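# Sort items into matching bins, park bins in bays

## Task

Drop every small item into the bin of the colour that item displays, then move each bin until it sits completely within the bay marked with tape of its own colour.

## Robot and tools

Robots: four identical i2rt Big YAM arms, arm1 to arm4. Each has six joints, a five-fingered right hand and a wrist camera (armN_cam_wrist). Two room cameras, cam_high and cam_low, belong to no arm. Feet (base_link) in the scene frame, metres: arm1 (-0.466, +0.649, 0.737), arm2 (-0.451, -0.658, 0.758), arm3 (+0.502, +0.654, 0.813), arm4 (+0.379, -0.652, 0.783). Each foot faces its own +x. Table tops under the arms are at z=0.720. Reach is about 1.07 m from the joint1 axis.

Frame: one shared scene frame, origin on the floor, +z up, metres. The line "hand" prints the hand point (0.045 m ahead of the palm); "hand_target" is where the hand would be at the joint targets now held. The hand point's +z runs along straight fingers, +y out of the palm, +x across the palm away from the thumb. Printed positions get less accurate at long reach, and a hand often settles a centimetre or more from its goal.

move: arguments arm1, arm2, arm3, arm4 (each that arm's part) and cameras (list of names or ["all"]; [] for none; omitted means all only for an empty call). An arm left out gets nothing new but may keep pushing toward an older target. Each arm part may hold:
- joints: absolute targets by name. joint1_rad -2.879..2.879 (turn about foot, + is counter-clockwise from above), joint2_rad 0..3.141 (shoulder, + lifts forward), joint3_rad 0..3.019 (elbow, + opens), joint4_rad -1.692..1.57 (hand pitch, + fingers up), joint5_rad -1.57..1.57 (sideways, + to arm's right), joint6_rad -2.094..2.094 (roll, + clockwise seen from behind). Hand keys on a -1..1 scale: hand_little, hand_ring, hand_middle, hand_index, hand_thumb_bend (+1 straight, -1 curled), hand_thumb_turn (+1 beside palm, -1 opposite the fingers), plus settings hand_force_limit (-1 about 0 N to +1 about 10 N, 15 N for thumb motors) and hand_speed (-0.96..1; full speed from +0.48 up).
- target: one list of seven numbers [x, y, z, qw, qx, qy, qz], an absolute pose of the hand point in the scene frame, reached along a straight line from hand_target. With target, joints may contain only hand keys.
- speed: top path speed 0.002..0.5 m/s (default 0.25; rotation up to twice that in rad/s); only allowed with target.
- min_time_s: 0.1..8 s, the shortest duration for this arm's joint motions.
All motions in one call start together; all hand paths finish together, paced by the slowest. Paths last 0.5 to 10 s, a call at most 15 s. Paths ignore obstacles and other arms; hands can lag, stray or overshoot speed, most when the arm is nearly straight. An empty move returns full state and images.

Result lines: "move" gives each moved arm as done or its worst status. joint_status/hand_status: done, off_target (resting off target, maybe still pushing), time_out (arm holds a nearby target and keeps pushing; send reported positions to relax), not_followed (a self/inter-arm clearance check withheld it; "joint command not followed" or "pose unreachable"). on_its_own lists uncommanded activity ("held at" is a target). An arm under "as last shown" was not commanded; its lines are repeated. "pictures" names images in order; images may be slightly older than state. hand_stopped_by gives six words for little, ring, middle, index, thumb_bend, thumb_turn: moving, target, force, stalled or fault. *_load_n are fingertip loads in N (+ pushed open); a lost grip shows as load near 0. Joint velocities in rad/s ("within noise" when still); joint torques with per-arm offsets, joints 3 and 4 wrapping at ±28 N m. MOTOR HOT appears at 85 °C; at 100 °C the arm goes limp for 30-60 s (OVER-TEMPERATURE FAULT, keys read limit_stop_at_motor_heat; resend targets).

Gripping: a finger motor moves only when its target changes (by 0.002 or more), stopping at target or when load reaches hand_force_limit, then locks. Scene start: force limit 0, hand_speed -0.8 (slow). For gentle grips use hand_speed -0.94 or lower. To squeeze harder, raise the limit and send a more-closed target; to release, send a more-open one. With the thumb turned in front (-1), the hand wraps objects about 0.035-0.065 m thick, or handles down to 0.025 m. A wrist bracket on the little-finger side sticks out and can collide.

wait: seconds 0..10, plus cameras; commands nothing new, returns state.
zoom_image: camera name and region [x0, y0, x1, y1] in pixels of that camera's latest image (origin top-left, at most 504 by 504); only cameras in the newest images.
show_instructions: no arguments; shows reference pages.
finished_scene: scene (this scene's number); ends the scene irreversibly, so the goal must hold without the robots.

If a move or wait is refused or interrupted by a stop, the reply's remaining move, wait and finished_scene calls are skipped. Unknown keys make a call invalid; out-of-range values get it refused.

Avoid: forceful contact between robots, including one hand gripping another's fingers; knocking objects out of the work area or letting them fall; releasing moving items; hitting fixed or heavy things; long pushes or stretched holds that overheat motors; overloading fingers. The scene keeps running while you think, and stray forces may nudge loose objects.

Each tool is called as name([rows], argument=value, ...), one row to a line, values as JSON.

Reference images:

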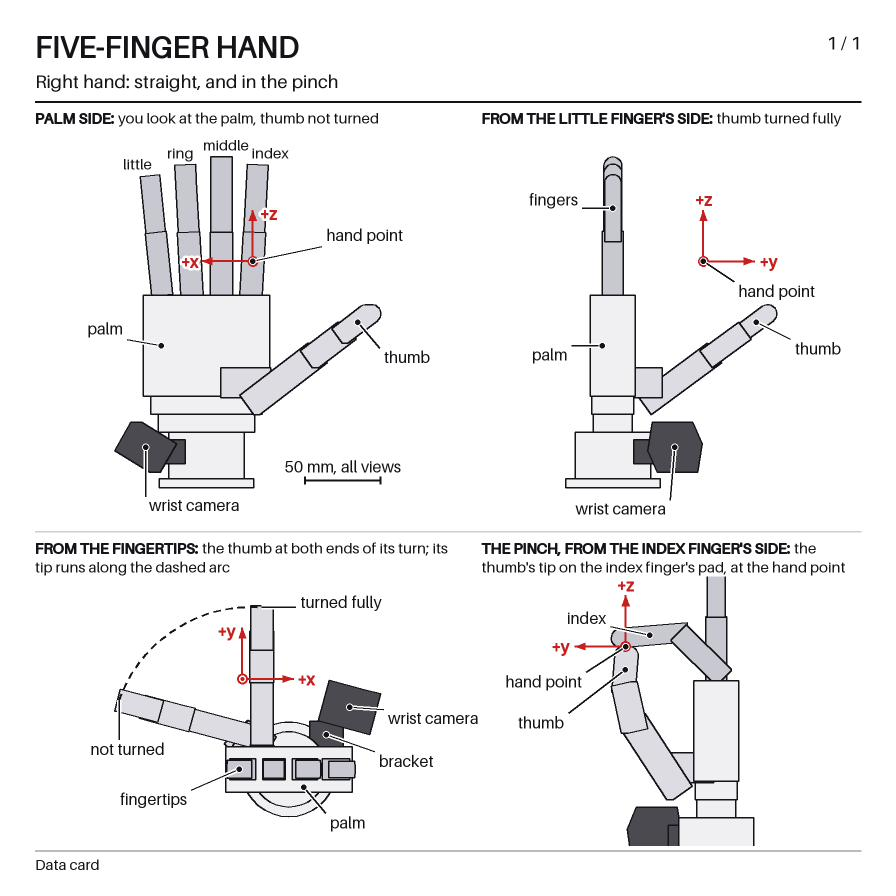

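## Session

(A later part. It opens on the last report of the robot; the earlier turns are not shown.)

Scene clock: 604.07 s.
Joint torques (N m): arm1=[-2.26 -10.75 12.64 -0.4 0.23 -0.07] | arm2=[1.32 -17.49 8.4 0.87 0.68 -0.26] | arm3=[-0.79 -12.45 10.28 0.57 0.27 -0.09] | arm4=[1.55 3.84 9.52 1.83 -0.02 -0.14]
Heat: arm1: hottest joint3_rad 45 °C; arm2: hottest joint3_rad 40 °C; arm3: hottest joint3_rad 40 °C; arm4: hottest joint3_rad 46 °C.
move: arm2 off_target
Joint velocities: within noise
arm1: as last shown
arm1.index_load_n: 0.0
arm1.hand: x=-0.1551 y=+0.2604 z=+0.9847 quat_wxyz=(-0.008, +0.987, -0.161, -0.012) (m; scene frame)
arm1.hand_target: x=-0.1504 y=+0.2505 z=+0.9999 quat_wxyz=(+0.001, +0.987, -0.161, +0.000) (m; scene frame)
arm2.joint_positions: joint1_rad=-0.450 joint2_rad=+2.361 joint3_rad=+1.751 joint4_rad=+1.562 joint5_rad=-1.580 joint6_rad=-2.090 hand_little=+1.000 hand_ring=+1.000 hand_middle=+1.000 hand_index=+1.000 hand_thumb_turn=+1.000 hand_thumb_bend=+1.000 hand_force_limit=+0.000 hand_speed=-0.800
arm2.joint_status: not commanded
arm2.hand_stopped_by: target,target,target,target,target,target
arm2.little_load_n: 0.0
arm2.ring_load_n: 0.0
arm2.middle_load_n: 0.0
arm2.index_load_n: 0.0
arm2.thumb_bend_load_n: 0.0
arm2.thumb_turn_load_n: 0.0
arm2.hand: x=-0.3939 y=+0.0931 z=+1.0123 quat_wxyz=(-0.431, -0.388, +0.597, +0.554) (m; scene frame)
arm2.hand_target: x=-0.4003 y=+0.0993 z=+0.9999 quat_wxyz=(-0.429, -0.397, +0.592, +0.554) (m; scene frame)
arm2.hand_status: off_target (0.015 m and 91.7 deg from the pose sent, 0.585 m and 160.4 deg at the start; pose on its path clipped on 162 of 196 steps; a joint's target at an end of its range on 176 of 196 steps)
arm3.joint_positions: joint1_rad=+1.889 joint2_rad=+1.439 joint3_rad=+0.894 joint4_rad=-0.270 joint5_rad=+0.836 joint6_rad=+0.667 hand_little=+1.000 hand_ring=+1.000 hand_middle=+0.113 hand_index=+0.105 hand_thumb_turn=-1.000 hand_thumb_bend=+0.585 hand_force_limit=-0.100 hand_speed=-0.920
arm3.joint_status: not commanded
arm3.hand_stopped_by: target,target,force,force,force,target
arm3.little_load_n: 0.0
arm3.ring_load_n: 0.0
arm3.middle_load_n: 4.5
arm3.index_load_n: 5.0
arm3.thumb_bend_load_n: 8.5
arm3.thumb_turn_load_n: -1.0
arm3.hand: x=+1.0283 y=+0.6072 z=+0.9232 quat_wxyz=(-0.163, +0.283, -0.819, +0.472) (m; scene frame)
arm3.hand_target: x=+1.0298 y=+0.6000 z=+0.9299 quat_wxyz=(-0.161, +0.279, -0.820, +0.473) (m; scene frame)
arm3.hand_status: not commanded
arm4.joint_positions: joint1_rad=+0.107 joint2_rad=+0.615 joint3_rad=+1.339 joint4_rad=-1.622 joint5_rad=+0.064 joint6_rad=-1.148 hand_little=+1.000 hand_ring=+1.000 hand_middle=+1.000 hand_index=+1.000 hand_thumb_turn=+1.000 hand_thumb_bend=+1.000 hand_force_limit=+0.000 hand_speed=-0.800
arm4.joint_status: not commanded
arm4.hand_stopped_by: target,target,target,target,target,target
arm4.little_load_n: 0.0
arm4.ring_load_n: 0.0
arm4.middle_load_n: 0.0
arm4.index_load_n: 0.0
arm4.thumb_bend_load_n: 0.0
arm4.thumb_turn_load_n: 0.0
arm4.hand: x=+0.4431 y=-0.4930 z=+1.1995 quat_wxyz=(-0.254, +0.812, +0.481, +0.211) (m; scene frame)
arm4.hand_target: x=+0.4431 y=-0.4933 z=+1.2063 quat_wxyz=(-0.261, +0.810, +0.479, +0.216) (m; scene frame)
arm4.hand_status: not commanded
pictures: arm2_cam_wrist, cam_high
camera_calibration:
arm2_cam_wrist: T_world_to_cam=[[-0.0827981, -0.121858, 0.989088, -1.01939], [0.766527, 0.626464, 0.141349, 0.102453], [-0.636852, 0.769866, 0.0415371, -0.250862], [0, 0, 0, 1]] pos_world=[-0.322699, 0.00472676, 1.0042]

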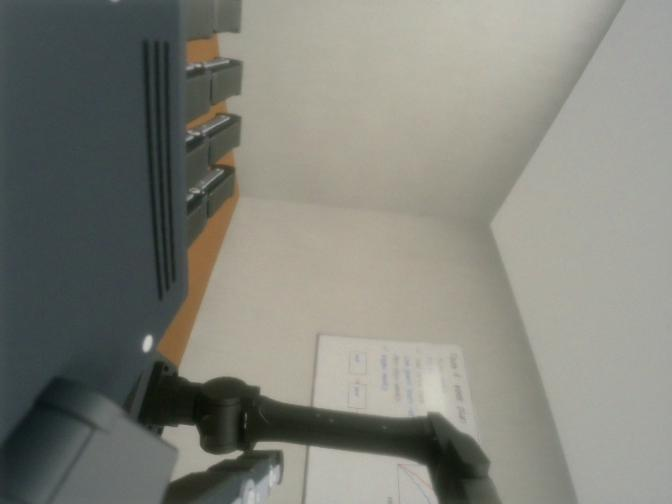

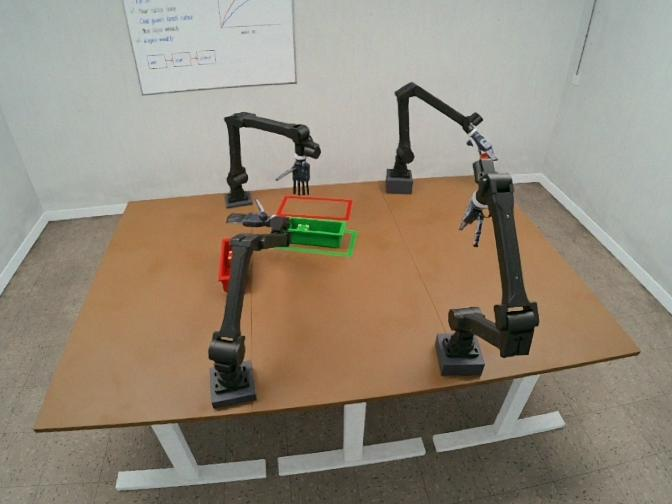

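move(arm2={"joints":{"joint1_rad":-0.19,"joint2_rad":1.3,"joint3_rad":1.9},"min_time_s":1.5})

move(arm2={"joints":{"joint4_rad":-1.2,"joint5_rad":0,"joint6_rad":1.49},"min_time_s":1.5})

move(arm2={"joints":{"joint2_rad":2.0,"joint3_rad":2.0,"joint4_rad":-1.2},"min_time_s":1.5}, cameras=["arm2_cam_wrist","cam_high"])

Scene clock: 642.43 s.
Joint torques (N m): arm1=[-2.84 -10.99 12.7 0.03 0.15 -0.08] | arm2=[1.38 -5.19 5.22 -0.5 0.75 -0.24] | arm3=[-0.79 -12.51 10.28 0.58 0.29 -0.09] | arm4=[1.49 3.96 9.42 1.85 0.01 -0.14]
Heat: arm1: hottest joint3_rad 45 °C; arm2: hottest joint3_rad 41 °C; arm3: hottest joint3_rad 40 °C; arm4: hottest joint3_rad 46 °C.
move: arm2 done
Joint velocities: within noise
arm1, arm3, arm4: as last shown
arm1.index_load_n: 0.5
arm2.joint_positions: joint1_rad=-0.199 joint2_rad=+1.298 joint3_rad=+1.894 joint4_rad=+1.566 joint5_rad=-1.582 joint6_rad=-2.090 hand_little=+1.000 hand_ring=+1.000 hand_middle=+1.000 hand_index=+1.000 hand_thumb_turn=+1.000 hand_thumb_bend=+1.000 hand_force_limit=+0.000 hand_speed=-0.800
arm2.joint_status: all done
arm2.hand_stopped_by: target,target,target,target,target,target
arm2.little_load_n: 0.0
arm2.ring_load_n: 0.0
arm2.middle_load_n: 0.0
arm2.index_load_n: 0.0
arm2.thumb_bend_load_n: 0.0
arm2.thumb_turn_load_n: 0.0
arm2.hand: x=-0.6340 y=-0.4290 z=+1.6007 quat_wxyz=(-0.123, -0.687, +0.192, +0.690) (m; scene frame)
arm2.hand_target: x=-0.6364 y=-0.4321 z=+1.6006 quat_wxyz=(-0.119, -0.690, +0.182, +0.690) (m; scene frame)
arm2.hand_status: not commanded
arm4.index_load_n: 0.5
pictures: none

Scene clock: 644.97 s.
Joint torques (N m): arm1=[-2.14 -12.16 12.77 -0.23 0.22 -0.12] | arm2=[1.03 -8.23 7.36 1.58 0.15 -0.01] | arm3=[-0.67 -12.45 10.26 0.57 0.28 -0.09] | arm4=[2.08 3.78 9.47 1.94 0.02 -0.13]
Heat: arm1: hottest joint3_rad 45 °C; arm2: hottest joint3_rad 41 °C; arm3: hottest joint3_rad 40 °C; arm4: hottest joint3_rad 46 °C.
move: arm2 done
Joint velocities: within noise
arm1, arm3, arm4: as last shown
arm1.index_load_n: 0.0
arm2.joint_positions: joint1_rad=-0.199 joint2_rad=+1.297 joint3_rad=+1.894 joint4_rad=-1.191 joint5_rad=-0.003 joint6_rad=+1.481 hand_little=+1.000 hand_ring=+1.000 hand_middle=+1.000 hand_index=+1.000 hand_thumb_turn=+1.000 hand_thumb_bend=+1.000 hand_force_limit=+0.000 hand_speed=-0.800
arm2.joint_status: all done
arm2.hand_stopped_by: target,target,target,target,target,target
arm2.little_load_n: 0.0
arm2.ring_load_n: 0.0
arm2.middle_load_n: 0.0
arm2.index_load_n: 0.0
arm2.thumb_bend_load_n: 0.0
arm2.thumb_turn_load_n: 0.0
arm2.hand: x=-0.4727 y=-0.1236 z=+1.3623 quat_wxyz=(-0.365, +0.625, -0.620, -0.302) (m; scene frame)
arm2.hand_target: x=-0.4766 y=-0.1237 z=+1.3625 quat_wxyz=(-0.362, +0.626, -0.622, -0.303) (m; scene frame)
arm2.hand_status: not commanded
arm3.thumb_turn_load_n: -1.5
arm4.index_load_n: 0.0
pictures: none

Scene clock: 647.13 s.
Joint torques (N m): arm1=[-1.9 -11.58 12.53 -0.18 0.2 -0.16] | arm2=[0.79 -18.9 10.47 0.87 0.15 -0.06] | arm3=[-0.73 -12.51 10.26 0.55 0.28 -0.08] | arm4=[1.44 3.6 9.62 1.92 0.01 -0.14]
Heat: arm1: hottest joint3_rad 45 °C; arm2: hottest joint3_rad 41 °C; arm3: hottest joint3_rad 40 °C; arm4: hottest joint3_rad 46 °C.
move: arm2 done
Joint velocities: within noise
arm1, arm3, arm4: as last shown
arm2.joint_positions: joint1_rad=-0.199 joint2_rad=+1.996 joint3_rad=+1.959 joint4_rad=-1.193 joint5_rad=-0.003 joint6_rad=+1.481 hand_little=+1.000 hand_ring=+1.000 hand_middle=+1.000 hand_index=+1.000 hand_thumb_turn=+1.000 hand_thumb_bend=+1.000 hand_force_limit=+0.000 hand_speed=-0.800
arm2.joint_status: all done
arm2.hand_stopped_by: target,target,target,target,target,target
arm2.little_load_n: 0.0
arm2.ring_load_n: 0.0
arm2.middle_load_n: 0.0
arm2.index_load_n: 0.0
arm2.thumb_bend_load_n: 0.0
arm2.thumb_turn_load_n: 0.0
arm2.hand: x=-0.4510 y=+0.0777 z=+0.9547 quat_wxyz=(-0.136, +0.697, -0.695, -0.110) (m; scene frame)
arm2.hand_target: x=-0.4562 y=+0.0869 z=+0.9715 quat_wxyz=(-0.147, +0.695, -0.693, -0.120) (m; scene frame)
arm2.hand_status: not commanded
arm3.thumb_turn_load_n: -1.0
arm4.ring_load_n: 0.5
pictures: arm2_cam_wrist, cam_high
camera_calibration:
arm2_cam_wrist: T_world_to_cam=[[-0.970078, -0.200963, -0.136241, -0.288588], [-0.23188, 0.60053, 0.765242, -0.87989], [-0.0719685, 0.773937, -0.62916, 0.621795], [0, 0, 0, 1]] pos_world=[-0.439233, -0.0108252, 1.02522]

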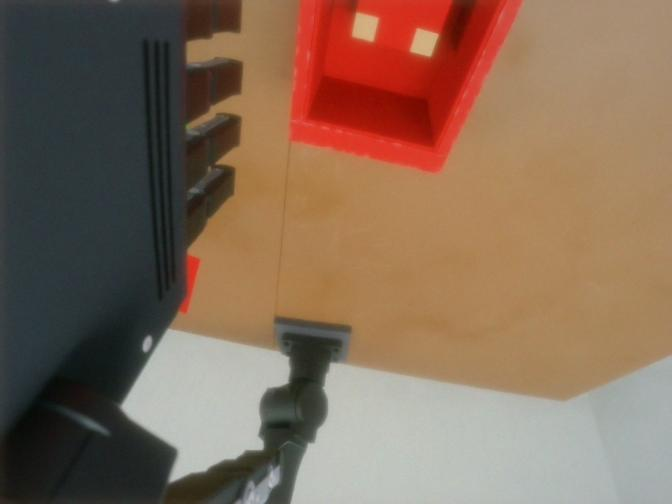

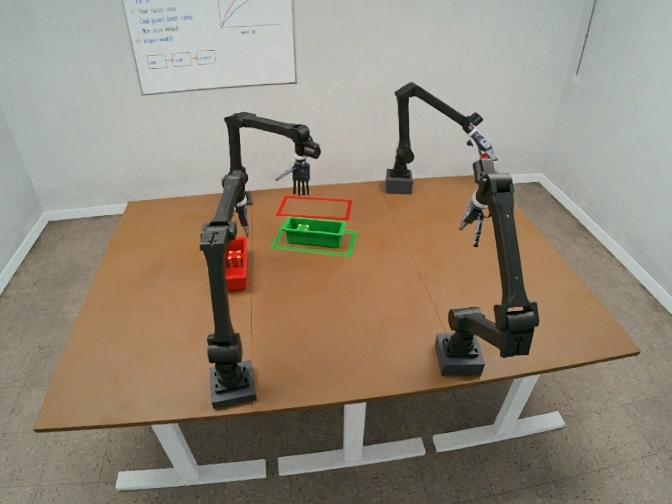

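move(arm2={"target":[-0.405,0.130,0.88,0,-0.7071,0.7071,0],"speed":0.2})

move(arm2={"target":[-0.410,0.130,0.80,0,-0.7071,0.7071,0],"speed":0.15}, cameras=["arm2_cam_wrist","cam_high"])

zoom_image(camera="cam_high", region=[180, 180, 320, 300])

Scene clock: 658.80 s.
Joint torques (N m): arm1=[-2.02 -11.11 12.6 -0.13 0.2 -0.15] | arm2=[-0.38 -20.95 9.66 0.27 -0.1 -0.26] | arm3=[-0.73 -12.51 10.25 0.59 0.28 -0.09] | arm4=[1.44 4.01 9.74 1.98 0.04 -0.14]
Heat: arm1: hottest joint3_rad 46 °C; arm2: hottest joint3_rad 42 °C; arm3: hottest joint3_rad 40 °C; arm4: hottest joint3_rad 46 °C.
move: arm2 off_target
Joint velocities: within noise
arm1, arm3, arm4: as last shown
arm2.joint_positions: joint1_rad=-0.248 joint2_rad=+2.475 joint3_rad=+2.674 joint4_rad=-1.683 joint5_rad=-0.014 joint6_rad=+1.454 hand_little=+1.000 hand_ring=+1.000 hand_middle=+1.000 hand_index=+1.000 hand_thumb_turn=+1.000 hand_thumb_bend=+1.000 hand_force_limit=+0.000 hand_speed=-0.800
arm2.joint_status: not commanded
arm2.hand_stopped_by: target,target,target,target,target,target
arm2.little_load_n: 0.0
arm2.ring_load_n: 0.0
arm2.middle_load_n: 0.0
arm2.index_load_n: 0.0
arm2.thumb_bend_load_n: 0.0
arm2.thumb_turn_load_n: 0.0
arm2.hand: x=-0.4101 y=+0.1250 z=+0.8889 quat_wxyz=(-0.038, +0.699, -0.713, -0.032) (m; scene frame)
arm2.hand_target: x=-0.4049 y=+0.1289 z=+0.8798 quat_wxyz=(-0.036, +0.700, -0.712, -0.032) (m; scene frame)
arm2.hand_status: off_target (0.011 m and 5.8 deg from the pose sent, 0.102 m and 20.2 deg at the start; a joint's target at an end of its range on 27 of 57 steps)
arm3.index_load_n: 4.5
arm4.ring_load_n: 0.0
pictures: none

Scene clock: 660.37 s.
Joint torques (N m): arm1=[-2.61 -11.75 12.82 -0.14 0.21 -0.08] | arm2=[0.21 -21.89 9.63 0.08 0.19 -0.27] | arm3=[-0.73 -12.51 10.28 0.58 0.28 -0.09] | arm4=[1.73 3.84 9.58 1.87 0.03 -0.14]
Heat: arm1: hottest joint3_rad 46 °C; arm2: hottest joint3_rad 42 °C; arm3: hottest joint3_rad 40 °C; arm4: hottest joint3_rad 46 °C.
move: arm2 done
Joint velocities: within noise
arm1, arm3, arm4: as last shown
arm2.joint_positions: joint1_rad=-0.248 joint2_rad=+2.604 joint3_rad=+2.709 joint4_rad=-1.683 joint5_rad=-0.012 joint6_rad=+1.446 hand_little=+1.000 hand_ring=+1.000 hand_middle=+1.000 hand_index=+1.000 hand_thumb_turn=+1.000 hand_thumb_bend=+1.000 hand_force_limit=+0.000 hand_speed=-0.800
arm2.joint_status: not commanded
arm2.hand_stopped_by: target,target,target,target,target,target
arm2.little_load_n: 0.0
arm2.ring_load_n: 0.0
arm2.middle_load_n: 0.0
arm2.index_load_n: 0.0
arm2.thumb_bend_load_n: 0.0
arm2.thumb_turn_load_n: 0.0
arm2.hand: x=-0.4091 y=+0.1261 z=+0.8051 quat_wxyz=(-0.001, +0.703, -0.712, -0.003) (m; scene frame)
arm2.hand_target: x=-0.4099 y=+0.1294 z=+0.7998 quat_wxyz=(-0.003, +0.707, -0.708, -0.003) (m; scene frame)
arm2.hand_status: done (0.007 m and 0.8 deg from the pose sent, 0.089 m and 5.7 deg at the start; a joint's target at an end of its range on 21 of 47 steps)
arm3.index_load_n: 5.0
arm3.thumb_turn_load_n: -1.5
arm4.ring_load_n: 0.5
pictures: arm2_cam_wrist, cam_high
camera_calibration:
arm2_cam_wrist: T_world_to_cam=[[-0.976729, -0.213274, -0.0226858, -0.351268], [-0.193151, 0.828695, 0.525317, -0.604556], [-0.0932367, 0.517474, -0.850604, 0.695227], [0, 0, 0, 1]] pos_world=[-0.395043, 0.0663145, 0.900978]

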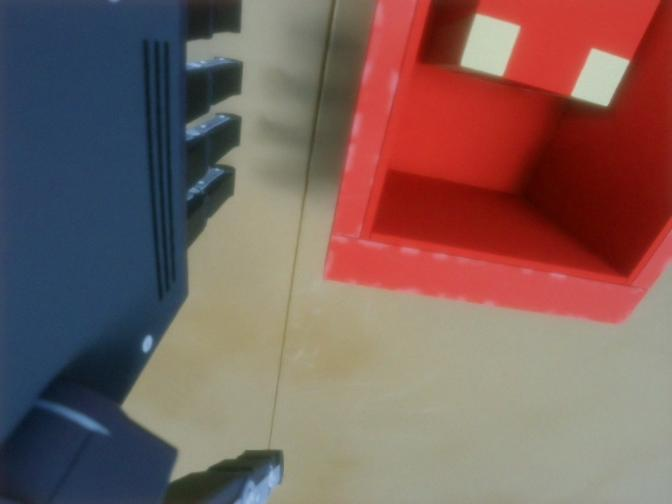

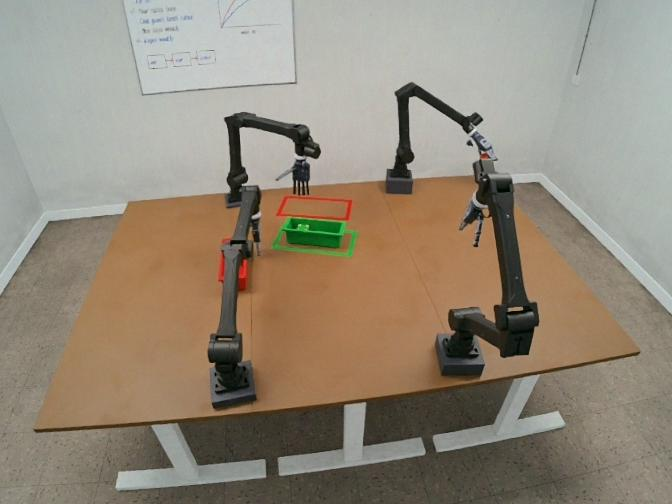

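Scaled by 3.600.

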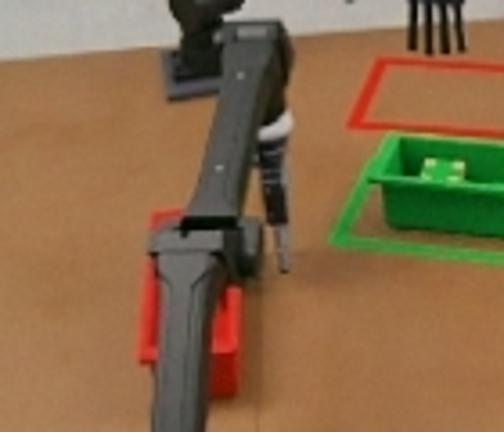

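move(arm2={"target":[-0.452,0.128,0.80,0,-0.7193,0.6946,0],"speed":0.1})

move(arm2={"target":[-0.545,0.110,0.80,0,-0.8526,0.5225,0],"speed":0.12}, cameras=["arm2_cam_wrist","cam_high"])

zoom_image(camera="cam_high", region=[180, 180, 320, 300])

Scene clock: 672.70 s.
Joint torques (N m): arm1=[-2.73 -12.4 12.51 -0.21 0.16 -0.11] | arm2=[-0.73 -23.65 7.19 0.42 0.14 -0.09] | arm3=[-0.73 -12.45 10.29 0.59 0.28 -0.08] | arm4=[1.44 3.72 9.7 2.06 0.05 -0.17]
Heat: arm1: hottest joint3_rad 46 °C; arm2: hottest joint2_rad 42 °C; arm3: hottest joint3_rad 40 °C; arm4: hottest joint3_rad 46 °C.
move: arm2 done
Joint velocities: within noise
arm1, arm3, arm4: as last shown
arm1.little_load_n: -0.5
arm1.ring_load_n: -0.5
arm2.joint_positions: joint1_rad=-0.190 joint2_rad=+2.604 joint3_rad=+2.709 joint4_rad=-1.683 joint5_rad=-0.012 joint6_rad=+1.446 hand_little=+1.000 hand_ring=+1.000 hand_middle=+1.000 hand_index=+1.000 hand_thumb_turn=+1.000 hand_thumb_bend=+1.000 hand_force_limit=+0.000 hand_speed=-0.800
arm2.joint_status: not commanded
arm2.hand_stopped_by: target,target,target,target,target,target
arm2.little_load_n: 0.5
arm2.ring_load_n: 0.0
arm2.middle_load_n: 0.0
arm2.index_load_n: 0.0
arm2.thumb_bend_load_n: 0.0
arm2.thumb_turn_load_n: 0.0
arm2.hand: x=-0.4543 y=+0.1272 z=+0.8047 quat_wxyz=(-0.001, +0.723, -0.691, -0.002) (m; scene frame)
arm2.hand_target: x=-0.4520 y=+0.1279 z=+0.8000 quat_wxyz=(+0.000, +0.719, -0.695, +0.000) (m; scene frame)
arm2.hand_status: done (0.005 m and 0.6 deg from the pose sent, 0.043 m and 2.8 deg at the start)
arm3.index_load_n: 4.5
arm3.thumb_turn_load_n: -1.0
arm4.ring_load_n: 0.0
pictures: none

Scene clock: 675.30 s.
Joint torques (N m): arm1=[-2.08 -11.58 12.71 0.02 0.08 -0.12] | arm2=[0.97 -21.36 9.85 0.1 0.03 -0.26] | arm3=[-0.79 -12.51 10.26 0.57 0.28 -0.09] | arm4=[1.26 3.49 9.59 1.74 0.06 -0.18]
Heat: arm1: hottest joint3_rad 46 °C; arm2: hottest joint2_rad 43 °C; arm3: hottest joint3_rad 40 °C; arm4: hottest joint3_rad 46 °C.
move: arm2 off_target
Joint velocities: within noise
arm1.joint_positions: joint1_rad=+0.669 joint2_rad=+1.664 joint3_rad=+1.693 joint4_rad=-1.634 joint5_rad=+0.000 joint6_rad=-2.006 hand_little=+1.000 hand_ring=+1.000 hand_middle=+1.000 hand_index=+1.000 hand_thumb_turn=+1.000 hand_thumb_bend=+1.000 hand_force_limit=+0.000 hand_speed=-0.800
arm1.joint_status: not commanded
arm1.hand_stopped_by: target,target,target,target,target,target
arm1.little_load_n: 0.0
arm1.ring_load_n: 0.0
arm1.middle_load_n: 0.0
arm1.index_load_n: 0.0
arm1.thumb_bend_load_n: 0.0
arm1.thumb_turn_load_n: 0.0
arm1.hand: x=-0.1551 y=+0.2604 z=+0.9847 quat_wxyz=(-0.008, +0.987, -0.161, -0.012) (m; scene frame)
arm1.hand_target: x=-0.1504 y=+0.2505 z=+0.9999 quat_wxyz=(+0.001, +0.987, -0.161, +0.000) (m; scene frame)
arm1.hand_status: not commanded
arm2.joint_positions: joint1_rad=-0.087 joint2_rad=+2.604 joint3_rad=+2.727 joint4_rad=-1.683 joint5_rad=-0.011 joint6_rad=+1.145 hand_little=+1.000 hand_ring=+1.000 hand_middle=+1.000 hand_index=+1.000 hand_thumb_turn=+1.000 hand_thumb_bend=+1.000 hand_force_limit=+0.000 hand_speed=-0.800
arm2.joint_status: not commanded
arm2.hand_stopped_by: target,target,target,target,target,target
arm2.little_load_n: 0.0
arm2.ring_load_n: 0.0
arm2.middle_load_n: 0.0
arm2.index_load_n: 0.0
arm2.thumb_bend_load_n: 0.0
arm2.thumb_turn_load_n: 0.0
arm2.hand: x=-0.5387 y=+0.1067 z=+0.8106 quat_wxyz=(-0.008, +0.847, -0.532, -0.006) (m; scene frame)
arm2.hand_target: x=-0.5450 y=+0.1090 z=+0.7998 quat_wxyz=(-0.007, +0.852, -0.524, -0.005) (m; scene frame)
arm2.hand_status: off_target (0.013 m and 1.7 deg from the pose sent, 0.092 m and 24.4 deg at the start; a joint's target at an end of its range on 41 of 78 steps)
arm3, arm4: as last shown
arm3.ring_load_n: -0.5
arm3.index_load_n: 5.0
arm3.thumb_turn_load_n: -1.5
pictures: arm2_cam_wrist, cam_high
camera_calibration:
arm2_cam_wrist: T_world_to_cam=[[-0.779088, -0.625863, -0.0362871, -0.320274], [-0.544089, 0.64627, 0.535072, -0.793839], [-0.311431, 0.436612, -0.844027, 0.583558], [0, 0, 0, 1]] pos_world=[-0.499702, 0.0577987, 0.905678]

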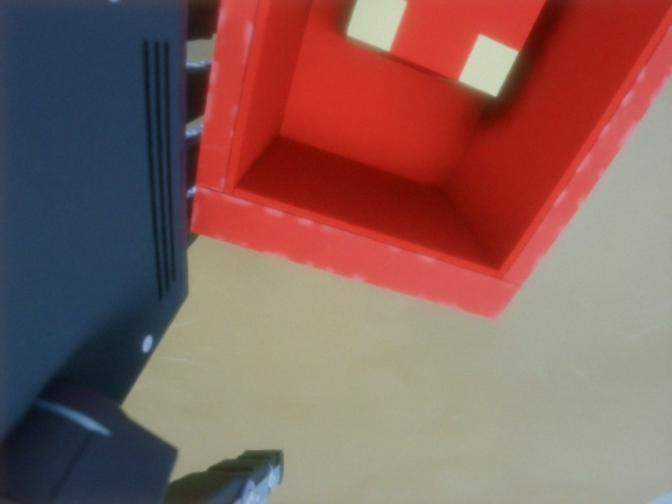

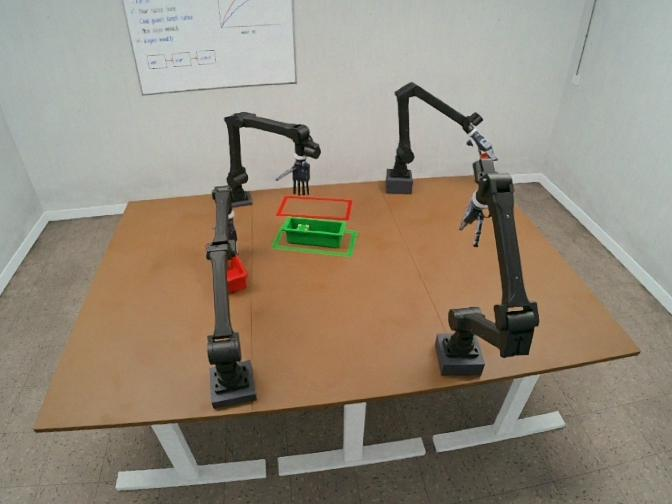

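Scaled by 3.600.

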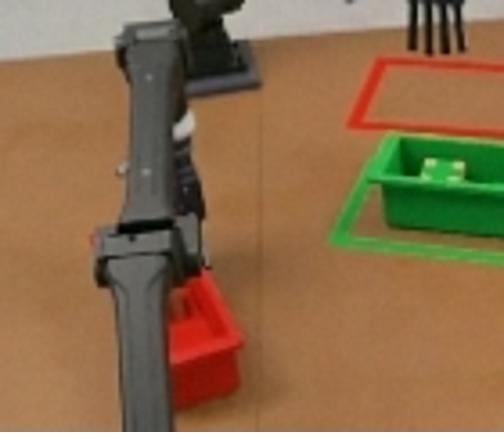

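move(arm2={"target":[-0.620,0.060,0.795,0,-0.9397,0.3420,0],"speed":0.12})

move(arm2={"target":[-0.665,-0.015,0.795,0,-0.9914,0.1305,0],"speed":0.12}, cameras=["arm2_cam_wrist","arm1_cam_wrist","cam_high"])

zoom_image(camera="cam_high", region=[150, 180, 330, 320])

Scene clock: 685.10 s.
Joint torques (N m): arm1=[-3.31 -12.4 13.08 -0.24 0.22 -0.15] | arm2=[1.44 -24.47 6.39 0.79 -0.15 -0.32] | arm3=[-0.73 -12.51 10.26 0.57 0.28 -0.08] | arm4=[1.38 4.01 9.51 1.83 0.03 -0.18]
Heat: arm1: hottest joint3_rad 46 °C; arm2: hottest joint2_rad 44 °C; arm3: hottest joint3_rad 40 °C; arm4: hottest joint3_rad 46 °C.
move: arm2 off_target
Joint velocities: within noise
arm1: as last shown
arm1.thumb_turn_load_n: -0.5
arm2.joint_positions: joint1_rad=+0.016 joint2_rad=+2.551 joint3_rad=+2.575 joint4_rad=-1.616 joint5_rad=-0.007 joint6_rad=+0.848 hand_little=+1.000 hand_ring=+1.000 hand_middle=+1.000 hand_index=+1.000 hand_thumb_turn=+1.000 hand_thumb_bend=+1.000 hand_force_limit=+0.000 hand_speed=-0.800
arm2.joint_status: not commanded
arm2.hand_stopped_by: target,target,target,target,target,target
arm2.little_load_n: 0.0
arm2.ring_load_n: 0.0
arm2.middle_load_n: -0.5
arm2.index_load_n: 0.0
arm2.thumb_bend_load_n: -0.5
arm2.thumb_turn_load_n: 0.0
arm2.hand: x=-0.6097 y=+0.0613 z=+0.7906 quat_wxyz=(+0.004, +0.936, -0.353, +0.005) (m; scene frame)
arm2.hand_target: x=-0.6198 y=+0.0600 z=+0.7951 quat_wxyz=(+0.000, +0.940, -0.342, +0.000) (m; scene frame)
arm2.hand_status: off_target (0.011 m and 1.6 deg from the pose sent, 0.095 m and 24.3 deg at the start)
arm3.joint_positions: joint1_rad=+1.889 joint2_rad=+1.439 joint3_rad=+0.894 joint4_rad=-0.270 joint5_rad=+0.836 joint6_rad=+0.667 hand_little=+1.000 hand_ring=+1.000 hand_middle=+0.113 hand_index=+0.105 hand_thumb_turn=-1.000 hand_thumb_bend=+0.585 hand_force_limit=-0.100 hand_speed=-0.920
arm3.joint_status: not commanded
arm3.hand_stopped_by: target,target,force,force,force,target
arm3.little_load_n: 0.0
arm3.ring_load_n: 0.0
arm3.middle_load_n: 4.5
arm3.index_load_n: 5.0
arm3.thumb_bend_load_n: 8.5
arm3.thumb_turn_load_n: -1.5
arm3.hand: x=+1.0283 y=+0.6072 z=+0.9232 quat_wxyz=(-0.163, +0.283, -0.819, +0.472) (m; scene frame)
arm3.hand_target: x=+1.0298 y=+0.6000 z=+0.9299 quat_wxyz=(-0.161, +0.279, -0.820, +0.473) (m; scene frame)
arm3.hand_status: not commanded
arm4.joint_positions: joint1_rad=+0.107 joint2_rad=+0.615 joint3_rad=+1.339 joint4_rad=-1.622 joint5_rad=+0.064 joint6_rad=-1.148 hand_little=+1.000 hand_ring=+1.000 hand_middle=+1.000 hand_index=+1.000 hand_thumb_turn=+1.000 hand_thumb_bend=+1.000 hand_force_limit=+0.000 hand_speed=-0.800
arm4.joint_status: not commanded
arm4.hand_stopped_by: target,target,target,target,target,target
arm4.little_load_n: 0.0
arm4.ring_load_n: 0.0
arm4.middle_load_n: 0.0
arm4.index_load_n: -0.5
arm4.thumb_bend_load_n: 0.0
arm4.thumb_turn_load_n: 0.0
arm4.hand: x=+0.4431 y=-0.4930 z=+1.1995 quat_wxyz=(-0.254, +0.812, +0.481, +0.211) (m; scene frame)
arm4.hand_target: x=+0.4431 y=-0.4933 z=+1.2063 quat_wxyz=(-0.261, +0.810, +0.479, +0.216) (m; scene frame)
arm4.hand_status: not commanded
pictures: none

Scene clock: 687.67 s.
Joint torques (N m): arm1=[-1.55 -11.99 12.83 -0.29 0.18 -0.1] | arm2=[1.49 -22.95 6.32 0.65 -0.17 -0.29] | arm3=[-0.73 -12.51 10.25 0.55 0.28 -0.08] | arm4=[1.38 4.25 9.69 1.87 0.06 -0.19]
Heat: arm1: hottest joint3_rad 46 °C; arm2: hottest joint2_rad 44 °C; arm3: hottest joint3_rad 40 °C; arm4: hottest joint3_rad 46 °C.
move: arm2 done
Joint velocities: within noise
arm1, arm3, arm4: as last shown
arm1.thumb_turn_load_n: 0.0
arm2.joint_positions: joint1_rad=+0.112 joint2_rad=+2.365 joint3_rad=+2.226 joint4_rad=-1.452 joint5_rad=-0.008 joint6_rad=+0.508 hand_little=+1.000 hand_ring=+1.000 hand_middle=+1.000 hand_index=+1.000 hand_thumb_turn=+1.000 hand_thumb_bend=+1.000 hand_force_limit=+0.000 hand_speed=-0.800
arm2.joint_status: not commanded
arm2.hand_stopped_by: target,target,target,target,target,target
arm2.little_load_n: 0.0
arm2.ring_load_n: 0.0
arm2.middle_load_n: 0.0
arm2.index_load_n: 0.0
arm2.thumb_bend_load_n: 0.0
arm2.thumb_turn_load_n: 0.0
arm2.hand: x=-0.6560 y=-0.0127 z=+0.7902 quat_wxyz=(+0.005, +0.990, -0.142, +0.004) (m; scene frame)
arm2.hand_target: x=-0.6649 y=-0.0150 z=+0.7950 quat_wxyz=(+0.000, +0.991, -0.131, +0.000) (m; scene frame)
arm2.hand_status: done (0.010 m and 1.6 deg from the pose sent, 0.094 m and 26.4 deg at the start)
arm4.index_load_n: 0.0
pictures: arm1_cam_wrist, arm2_cam_wrist, cam_high
camera_calibration:
arm1_cam_wrist: T_world_to_cam=[[-0.0851891, -0.993974, -0.068982, 0.320168], [-0.852941, 0.0369654, 0.520696, -0.655722], [-0.515008, 0.103195, -0.850951, 0.844546], [0, 0, 0, 1]] pos_world=[-0.0970698, 0.255324, 1.08218]
arm2_cam_wrist: T_world_to_cam=[[-0.0574307, -0.998256, -0.0136327, -0.0364017], [-0.856498, 0.04225, 0.514418, -0.965982], [-0.512945, 0.0412198, -0.857431, 0.45538], [0, 0, 0, 1]] pos_world=[-0.595868, -0.0142961, 0.886879]

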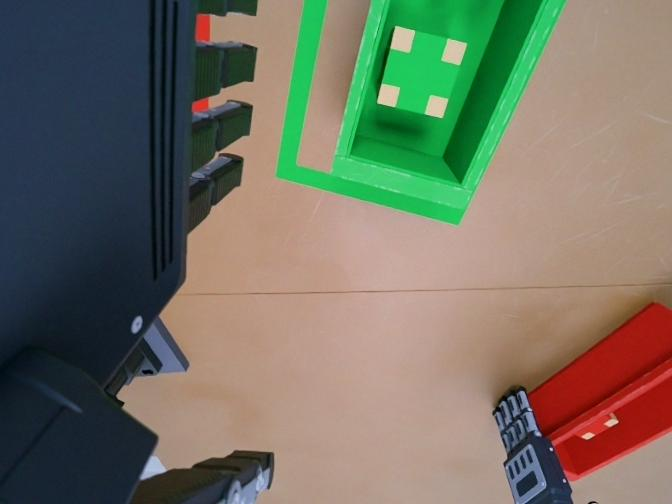

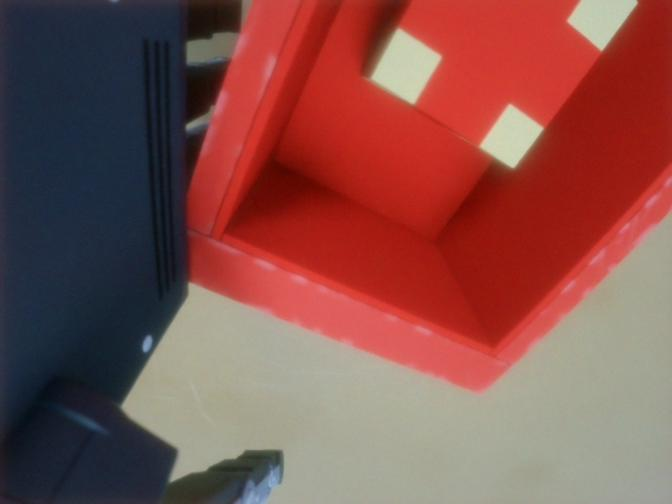

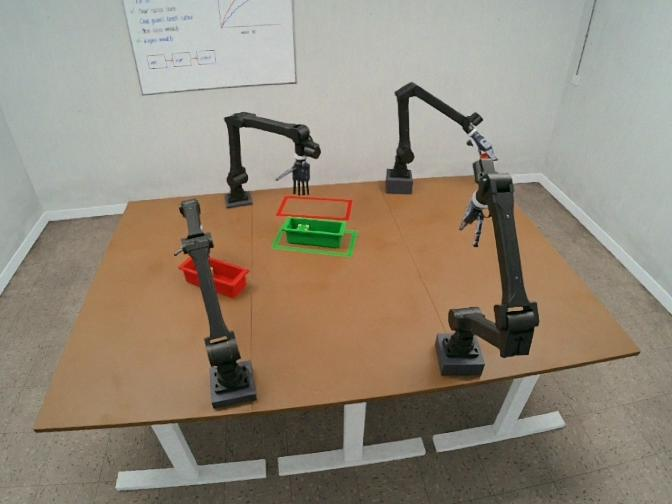

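Scaled by 2.800.

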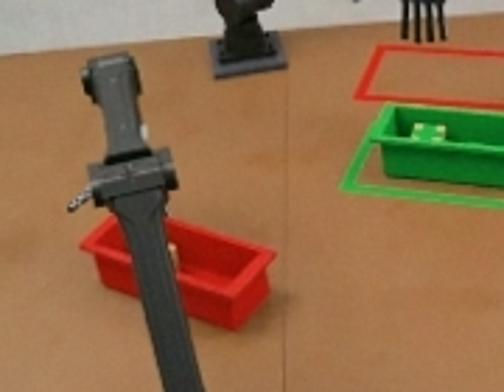

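move(arm2={"target":[-0.64,0.03,0.83,0,-0.9914,0.1305,0],"speed":0.2})

move(arm2={"joints":{"joint1_rad":0.3,"joint2_rad":1.4,"joint3_rad":2.0,"joint4_rad":-1.3,"joint6_rad":0.5},"min_time_s":2.0})

move(arm2={"joints":{"joint1_rad":0.3,"joint2_rad":0.8,"joint3_rad":1.5},"min_time_s":2.0}, arm1={"joints":{"joint1_rad":-0.23,"joint2_rad":2.2,"joint3_rad":2.2,"joint4_rad":-1.3,"joint5_rad":0,"joint6_rad":0.42},"min_time_s":2.5}, cameras=["arm1_cam_wrist","cam_high"])

Scene clock: 706.37 s.
Joint torques (N m): arm1=[-2.84 -12.45 12.78 -0.06 0.18 -0.08] | arm2=[0.03 -21.42 9.66 0.16 -0.05 -0.27] | arm3=[-0.73 -12.45 10.26 0.58 0.28 -0.08] | arm4=[1.2 3.78 9.51 1.98 0.03 -0.11]
Heat: arm1: hottest joint3_rad 46 °C; arm2: hottest joint2_rad 45 °C; arm3: hottest joint3_rad 40 °C; arm4: hottest joint3_rad 46 °C.
move: arm2 done
Joint velocities: within noise
arm1, arm3, arm4: as last shown
arm2.joint_positions: joint1_rad=+0.080 joint2_rad=+2.509 joint3_rad=+2.622 joint4_rad=-1.683 joint5_rad=-0.011 joint6_rad=+0.461 hand_little=+1.000 hand_ring=+1.000 hand_middle=+1.000 hand_index=+1.000 hand_thumb_turn=+1.000 hand_thumb_bend=+1.000 hand_force_limit=+0.000 hand_speed=-0.800
arm2.joint_status: not commanded
arm2.hand_stopped_by: target,target,target,target,target,target
arm2.little_load_n: 0.0
arm2.ring_load_n: 0.0
arm2.middle_load_n: 0.0
arm2.index_load_n: 0.0
arm2.thumb_bend_load_n: 0.0
arm2.thumb_turn_load_n: 0.0
arm2.hand: x=-0.6411 y=+0.0248 z=+0.8384 quat_wxyz=(-0.005, +0.991, -0.134, -0.001) (m; scene frame)
arm2.hand_target: x=-0.6399 y=+0.0295 z=+0.8300 quat_wxyz=(-0.004, +0.991, -0.131, -0.002) (m; scene frame)
arm2.hand_status: done (0.010 m and 0.7 deg from the pose sent, 0.061 m and 1.6 deg at the start; a joint's target at an end of its range on 24 of 52 steps)
pictures: none

Scene clock: 709.07 s.
Joint torques (N m): arm1=[-1.26 -11.81 12.74 0.05 0.23 -0.09] | arm2=[1.26 -8.23 6.6 2.29 -0.05 -0.03] | arm3=[-0.73 -12.45 10.26 0.57 0.28 -0.08] | arm4=[1.61 4.25 9.69 1.89 0.05 -0.14]
Heat: arm1: hottest joint3_rad 46 °C; arm2: hottest joint2_rad 45 °C; arm3: hottest joint3_rad 40 °C; arm4: hottest joint3_rad 46 °C.
move: arm2 done
Joint velocities: within noise
arm1, arm3, arm4: as last shown
arm2.joint_positions: joint1_rad=+0.290 joint2_rad=+1.383 joint3_rad=+2.001 joint4_rad=-1.313 joint5_rad=-0.011 joint6_rad=+0.491 hand_little=+1.000 hand_ring=+1.000 hand_middle=+1.000 hand_index=+1.000 hand_thumb_turn=+1.000 hand_thumb_bend=+1.000 hand_force_limit=+0.000 hand_speed=-0.800
arm2.joint_status: all done
arm2.hand_stopped_by: target,target,target,target,target,target
arm2.little_load_n: 0.0
arm2.ring_load_n: 0.0
arm2.middle_load_n: 0.0
arm2.index_load_n: 0.0
arm2.thumb_bend_load_n: 0.0
arm2.thumb_turn_load_n: 0.0
arm2.hand: x=-0.7083 y=-0.2161 z=+1.2951 quat_wxyz=(-0.385, +0.904, -0.036, -0.182) (m; scene frame)
arm2.hand_target: x=-0.7172 y=-0.2099 z=+1.2893 quat_wxyz=(-0.381, +0.905, -0.035, -0.186) (m; scene frame)
arm2.hand_status: not commanded
arm4.ring_load_n: -0.5
pictures: none

Scene clock: 712.47 s.
Joint torques (N m): arm1=[-0.85 -18.02 13.67 1.84 0.15 0.05] | arm2=[1.67 -1.14 6.17 2.44 -0.05 -0.03] | arm3=[-0.73 -12.45 10.25 0.59 0.28 -0.08] | arm4=[1.79 4.19 9.74 1.89 0 -0.13]
Heat: arm1: hottest joint3_rad 47 °C; arm2: hottest joint2_rad 44 °C; arm3: hottest joint3_rad 40 °C; arm4: hottest joint3_rad 46 °C.
move: arm1 done; arm2 done
Joint velocities: within noise
arm1.joint_positions: joint1_rad=-0.238 joint2_rad=+2.174 joint3_rad=+2.143 joint4_rad=-1.318 joint5_rad=-0.001 joint6_rad=+0.411 hand_little=+1.000 hand_ring=+1.000 hand_middle=+1.000 hand_index=+1.000 hand_thumb_turn=+1.000 hand_thumb_bend=+1.000 hand_force_limit=+0.000 hand_speed=-0.800
arm1.joint_status: all done
arm1.hand_stopped_by: target,target,target,target,target,target
arm1.little_load_n: 0.5
arm1.ring_load_n: 0.0
arm1.middle_load_n: 0.0
arm1.index_load_n: 0.0
arm1.thumb_bend_load_n: 0.0
arm1.thumb_turn_load_n: 0.0
arm1.hand: x=-0.4802 y=-0.0439 z=+0.8612 quat_wxyz=(-0.021, -0.249, -0.962, +0.111) (m; scene frame)
arm1.hand_target: x=-0.4764 y=-0.0647 z=+0.8672 quat_wxyz=(-0.025, -0.249, -0.959, +0.135) (m; scene frame)
arm1.hand_status: not commanded
arm2.joint_positions: joint1_rad=+0.290 joint2_rad=+0.804 joint3_rad=+1.503 joint4_rad=-1.312 joint5_rad=-0.011 joint6_rad=+0.491 hand_little=+1.000 hand_ring=+1.000 hand_middle=+1.000 hand_index=+1.000 hand_thumb_turn=+1.000 hand_thumb_bend=+1.000 hand_force_limit=+0.000 hand_speed=-0.800
arm2.joint_status: all done
arm2.hand_stopped_by: target,target,target,target,target,target
arm2.little_load_n: 0.0
arm2.ring_load_n: 0.0
arm2.middle_load_n: 0.0
arm2.index_load_n: 0.0
arm2.thumb_bend_load_n: 0.0
arm2.thumb_turn_load_n: 0.0
arm2.hand: x=-0.6250 y=-0.4118 z=+1.2693 quat_wxyz=(-0.418, +0.886, -0.034, -0.198) (m; scene frame)
arm2.hand_target: x=-0.6286 y=-0.4129 z=+1.2719 quat_wxyz=(-0.421, +0.883, -0.033, -0.206) (m; scene frame)
arm2.hand_status: not commanded
arm3, arm4: as last shown
arm4.ring_load_n: 0.0
pictures: arm1_cam_wrist, cam_high
camera_calibration:
arm1_cam_wrist: T_world_to_cam=[[0.261274, 0.926735, -0.269996, 0.405344], [0.848037, -0.0867776, 0.522785, -0.0479337], [0.461053, -0.365557, -0.808578, 1.01502], [0, 0, 0, 1]] pos_world=[-0.533236, -0.00875785, 0.955225]

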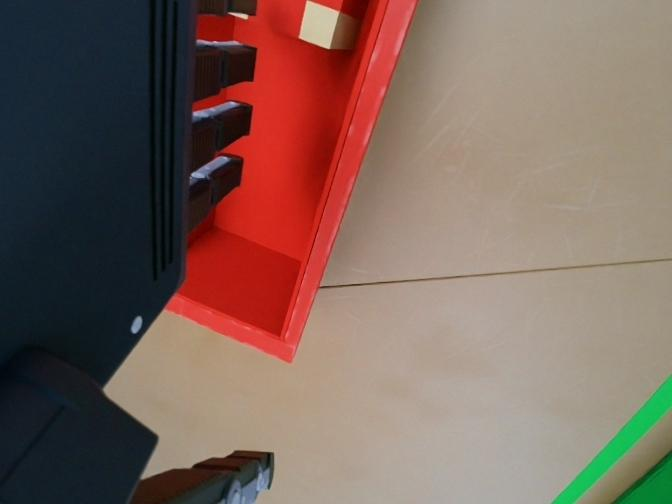

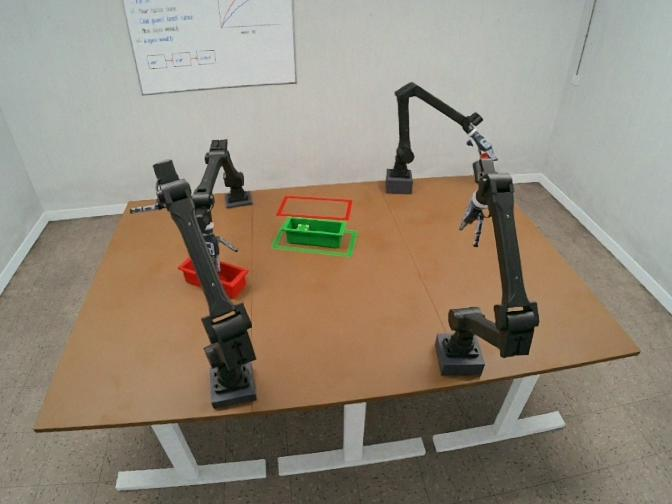

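move(arm1={"target":[-0.525,-0.19,0.87,-0.0218,0.2494,0.9644,-0.0843],"speed":0.2}, cameras=["arm1_cam_wrist","cam_high","cam_low"])

zoom_image(camera="cam_high", region=[150, 180, 330, 320])

Scene clock: 729.93 s.
Joint torques (N m): arm1=[-1.55 -20.66 13.24 2.3 0.31 0.1] | arm2=[1.55 -0.5 6.12 2.33 -0.03 -0.05] | arm3=[-0.67 -12.51 10.24 0.57 0.27 -0.08] | arm4=[1.85 3.66 9.61 1.83 0.02 -0.17]
Heat: arm1: hottest joint3_rad 50 °C; arm2: hottest joint2_rad 41 °C; arm3: hottest joint3_rad 40 °C; arm4: hottest joint3_rad 46 °C.
move: arm1 off_target
Joint velocities: within noise
arm1.joint_positions: joint1_rad=-0.252 joint2_rad=+2.576 joint3_rad=+2.874 joint4_rad=-1.411 joint5_rad=+0.066 joint6_rad=+0.419 hand_little=+1.000 hand_ring=+1.000 hand_middle=+1.000 hand_index=+1.000 hand_thumb_turn=+1.000 hand_thumb_bend=+1.000 hand_force_limit=+0.000 hand_speed=-0.800
arm1.joint_status: not commanded
arm1.hand_stopped_by: target,target,target,target,target,target
arm1.little_load_n: 0.0
arm1.ring_load_n: 0.0
arm1.middle_load_n: 0.0
arm1.index_load_n: 0.0
arm1.thumb_bend_load_n: 0.0
arm1.thumb_turn_load_n: -0.5
arm1.hand: x=-0.5170 y=-0.1749 z=+0.8671 quat_wxyz=(-0.006, -0.262, -0.937, +0.231) (m; scene frame)
arm1.hand_target: x=-0.5248 y=-0.1877 z=+0.8697 quat_wxyz=(-0.008, -0.269, -0.929, +0.253) (m; scene frame)
arm1.hand_status: off_target (0.017 m and 17.5 deg from the pose sent, 0.153 m and 5.8 deg at the start; a joint's target at an end of its range on 28 of 48 steps)
arm2, arm3, arm4: as last shown
arm3.index_load_n: 4.5
pictures: arm1_cam_wrist, cam_high, cam_low
camera_calibration:
arm1_cam_wrist: T_world_to_cam=[[0.268667, 0.82669, -0.494369, 0.718742], [0.887584, -0.0130979, 0.460459, 0.0562108], [0.374182, -0.562505, -0.737276, 0.847771], [0, 0, 0, 1]] pos_world=[-0.560215, -0.116565, 0.954483]

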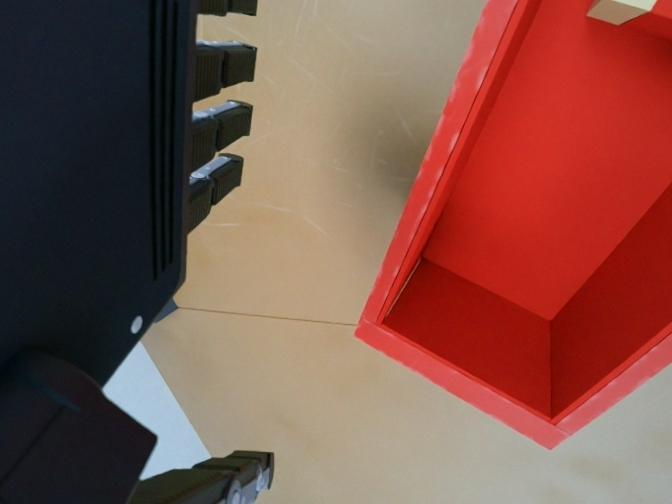

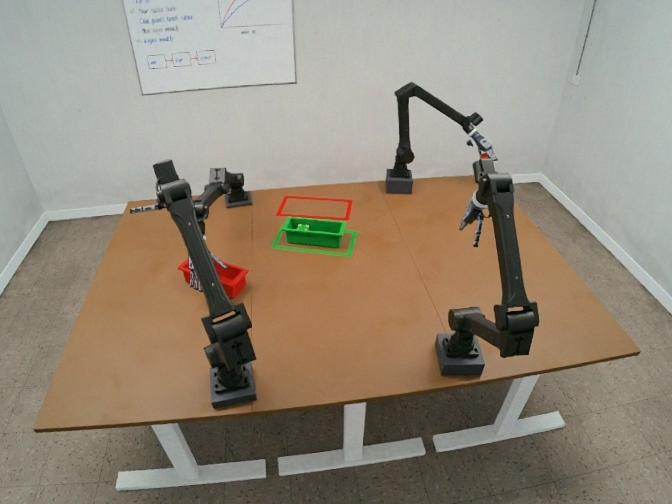

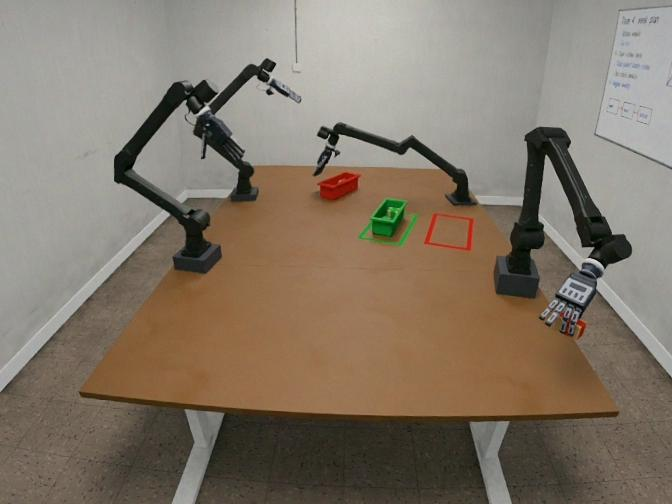

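Scaled by 2.800.

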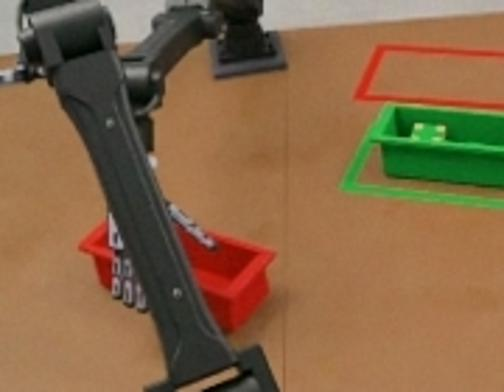

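move(arm1={"target":[-0.535,-0.165,0.80,-0.0233,0.2663,0.9600,-0.0839],"speed":0.15}, cameras=["arm1_cam_wrist"])

Scene clock: 757.10 s.
Joint torques (N m): arm1=[-2.32 -20.25 13.45 0.55 0.27 0.01] | arm2=[0.91 -1.14 6.26 2.41 -0.05 -0.05] | arm3=[-0.73 -12.45 10.28 0.59 0.28 -0.09] | arm4=[1.32 3.43 9.55 1.89 0.01 -0.17]
Heat: arm1: hottest joint3_rad 51 °C; arm2: hottest joint3_rad 40 °C; arm3: hottest joint3_rad 40 °C; arm4: hottest joint3_rad 46 °C.
move: arm1 off_target
Joint velocities: within noise
arm1.joint_positions: joint1_rad=-0.265 joint2_rad=+2.651 joint3_rad=+2.874 joint4_rad=-1.455 joint5_rad=+0.070 joint6_rad=+0.420 hand_little=+1.000 hand_ring=+1.000 hand_middle=+1.000 hand_index=+1.000 hand_thumb_turn=+1.000 hand_thumb_bend=+1.000 hand_force_limit=+0.000 hand_speed=-0.800
arm1.joint_status: not commanded
arm1.hand_stopped_by: target,target,target,target,target,target
arm1.little_load_n: 0.0
arm1.ring_load_n: 0.0
arm1.middle_load_n: 0.0
arm1.index_load_n: 0.0
arm1.thumb_bend_load_n: 0.0
arm1.thumb_turn_load_n: 0.0
arm1.hand: x=-0.5264 y=-0.1600 z=+0.8038 quat_wxyz=(+0.006, -0.269, -0.947, +0.173) (m; scene frame)
arm1.hand_target: x=-0.5347 y=-0.1634 z=+0.7997 quat_wxyz=(+0.007, -0.277, -0.944, +0.177) (m; scene frame)
arm1.hand_status: off_target (0.011 m and 10.5 deg from the pose sent, 0.070 m and 17.4 deg at the start; a joint's target at an end of its range on 51 of 54 steps)
arm2, arm3, arm4: as last shown
arm3.thumb_turn_load_n: -1.0
pictures: arm1_cam_wrist
camera_calibration:
arm1_cam_wrist: T_world_to_cam=[[0.285426, 0.8756, -0.389689, 0.610166], [0.88205, -0.0809573, 0.464149, 0.0771952], [0.37486, -0.476205, -0.79543, 0.873898], [0, 0, 0, 1]] pos_world=[-0.569837, -0.111858, 0.897069]

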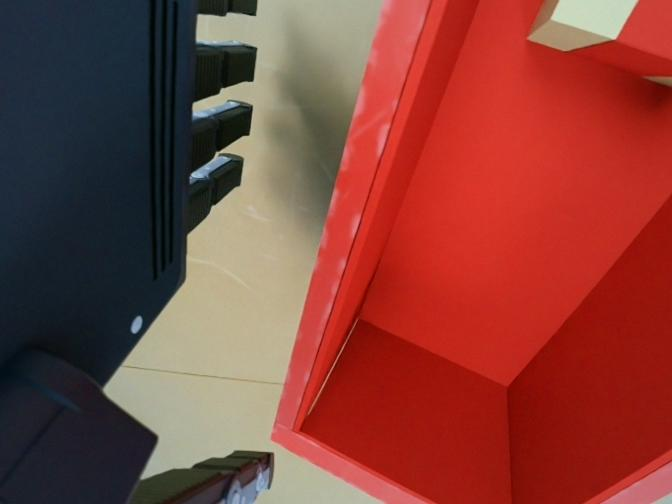

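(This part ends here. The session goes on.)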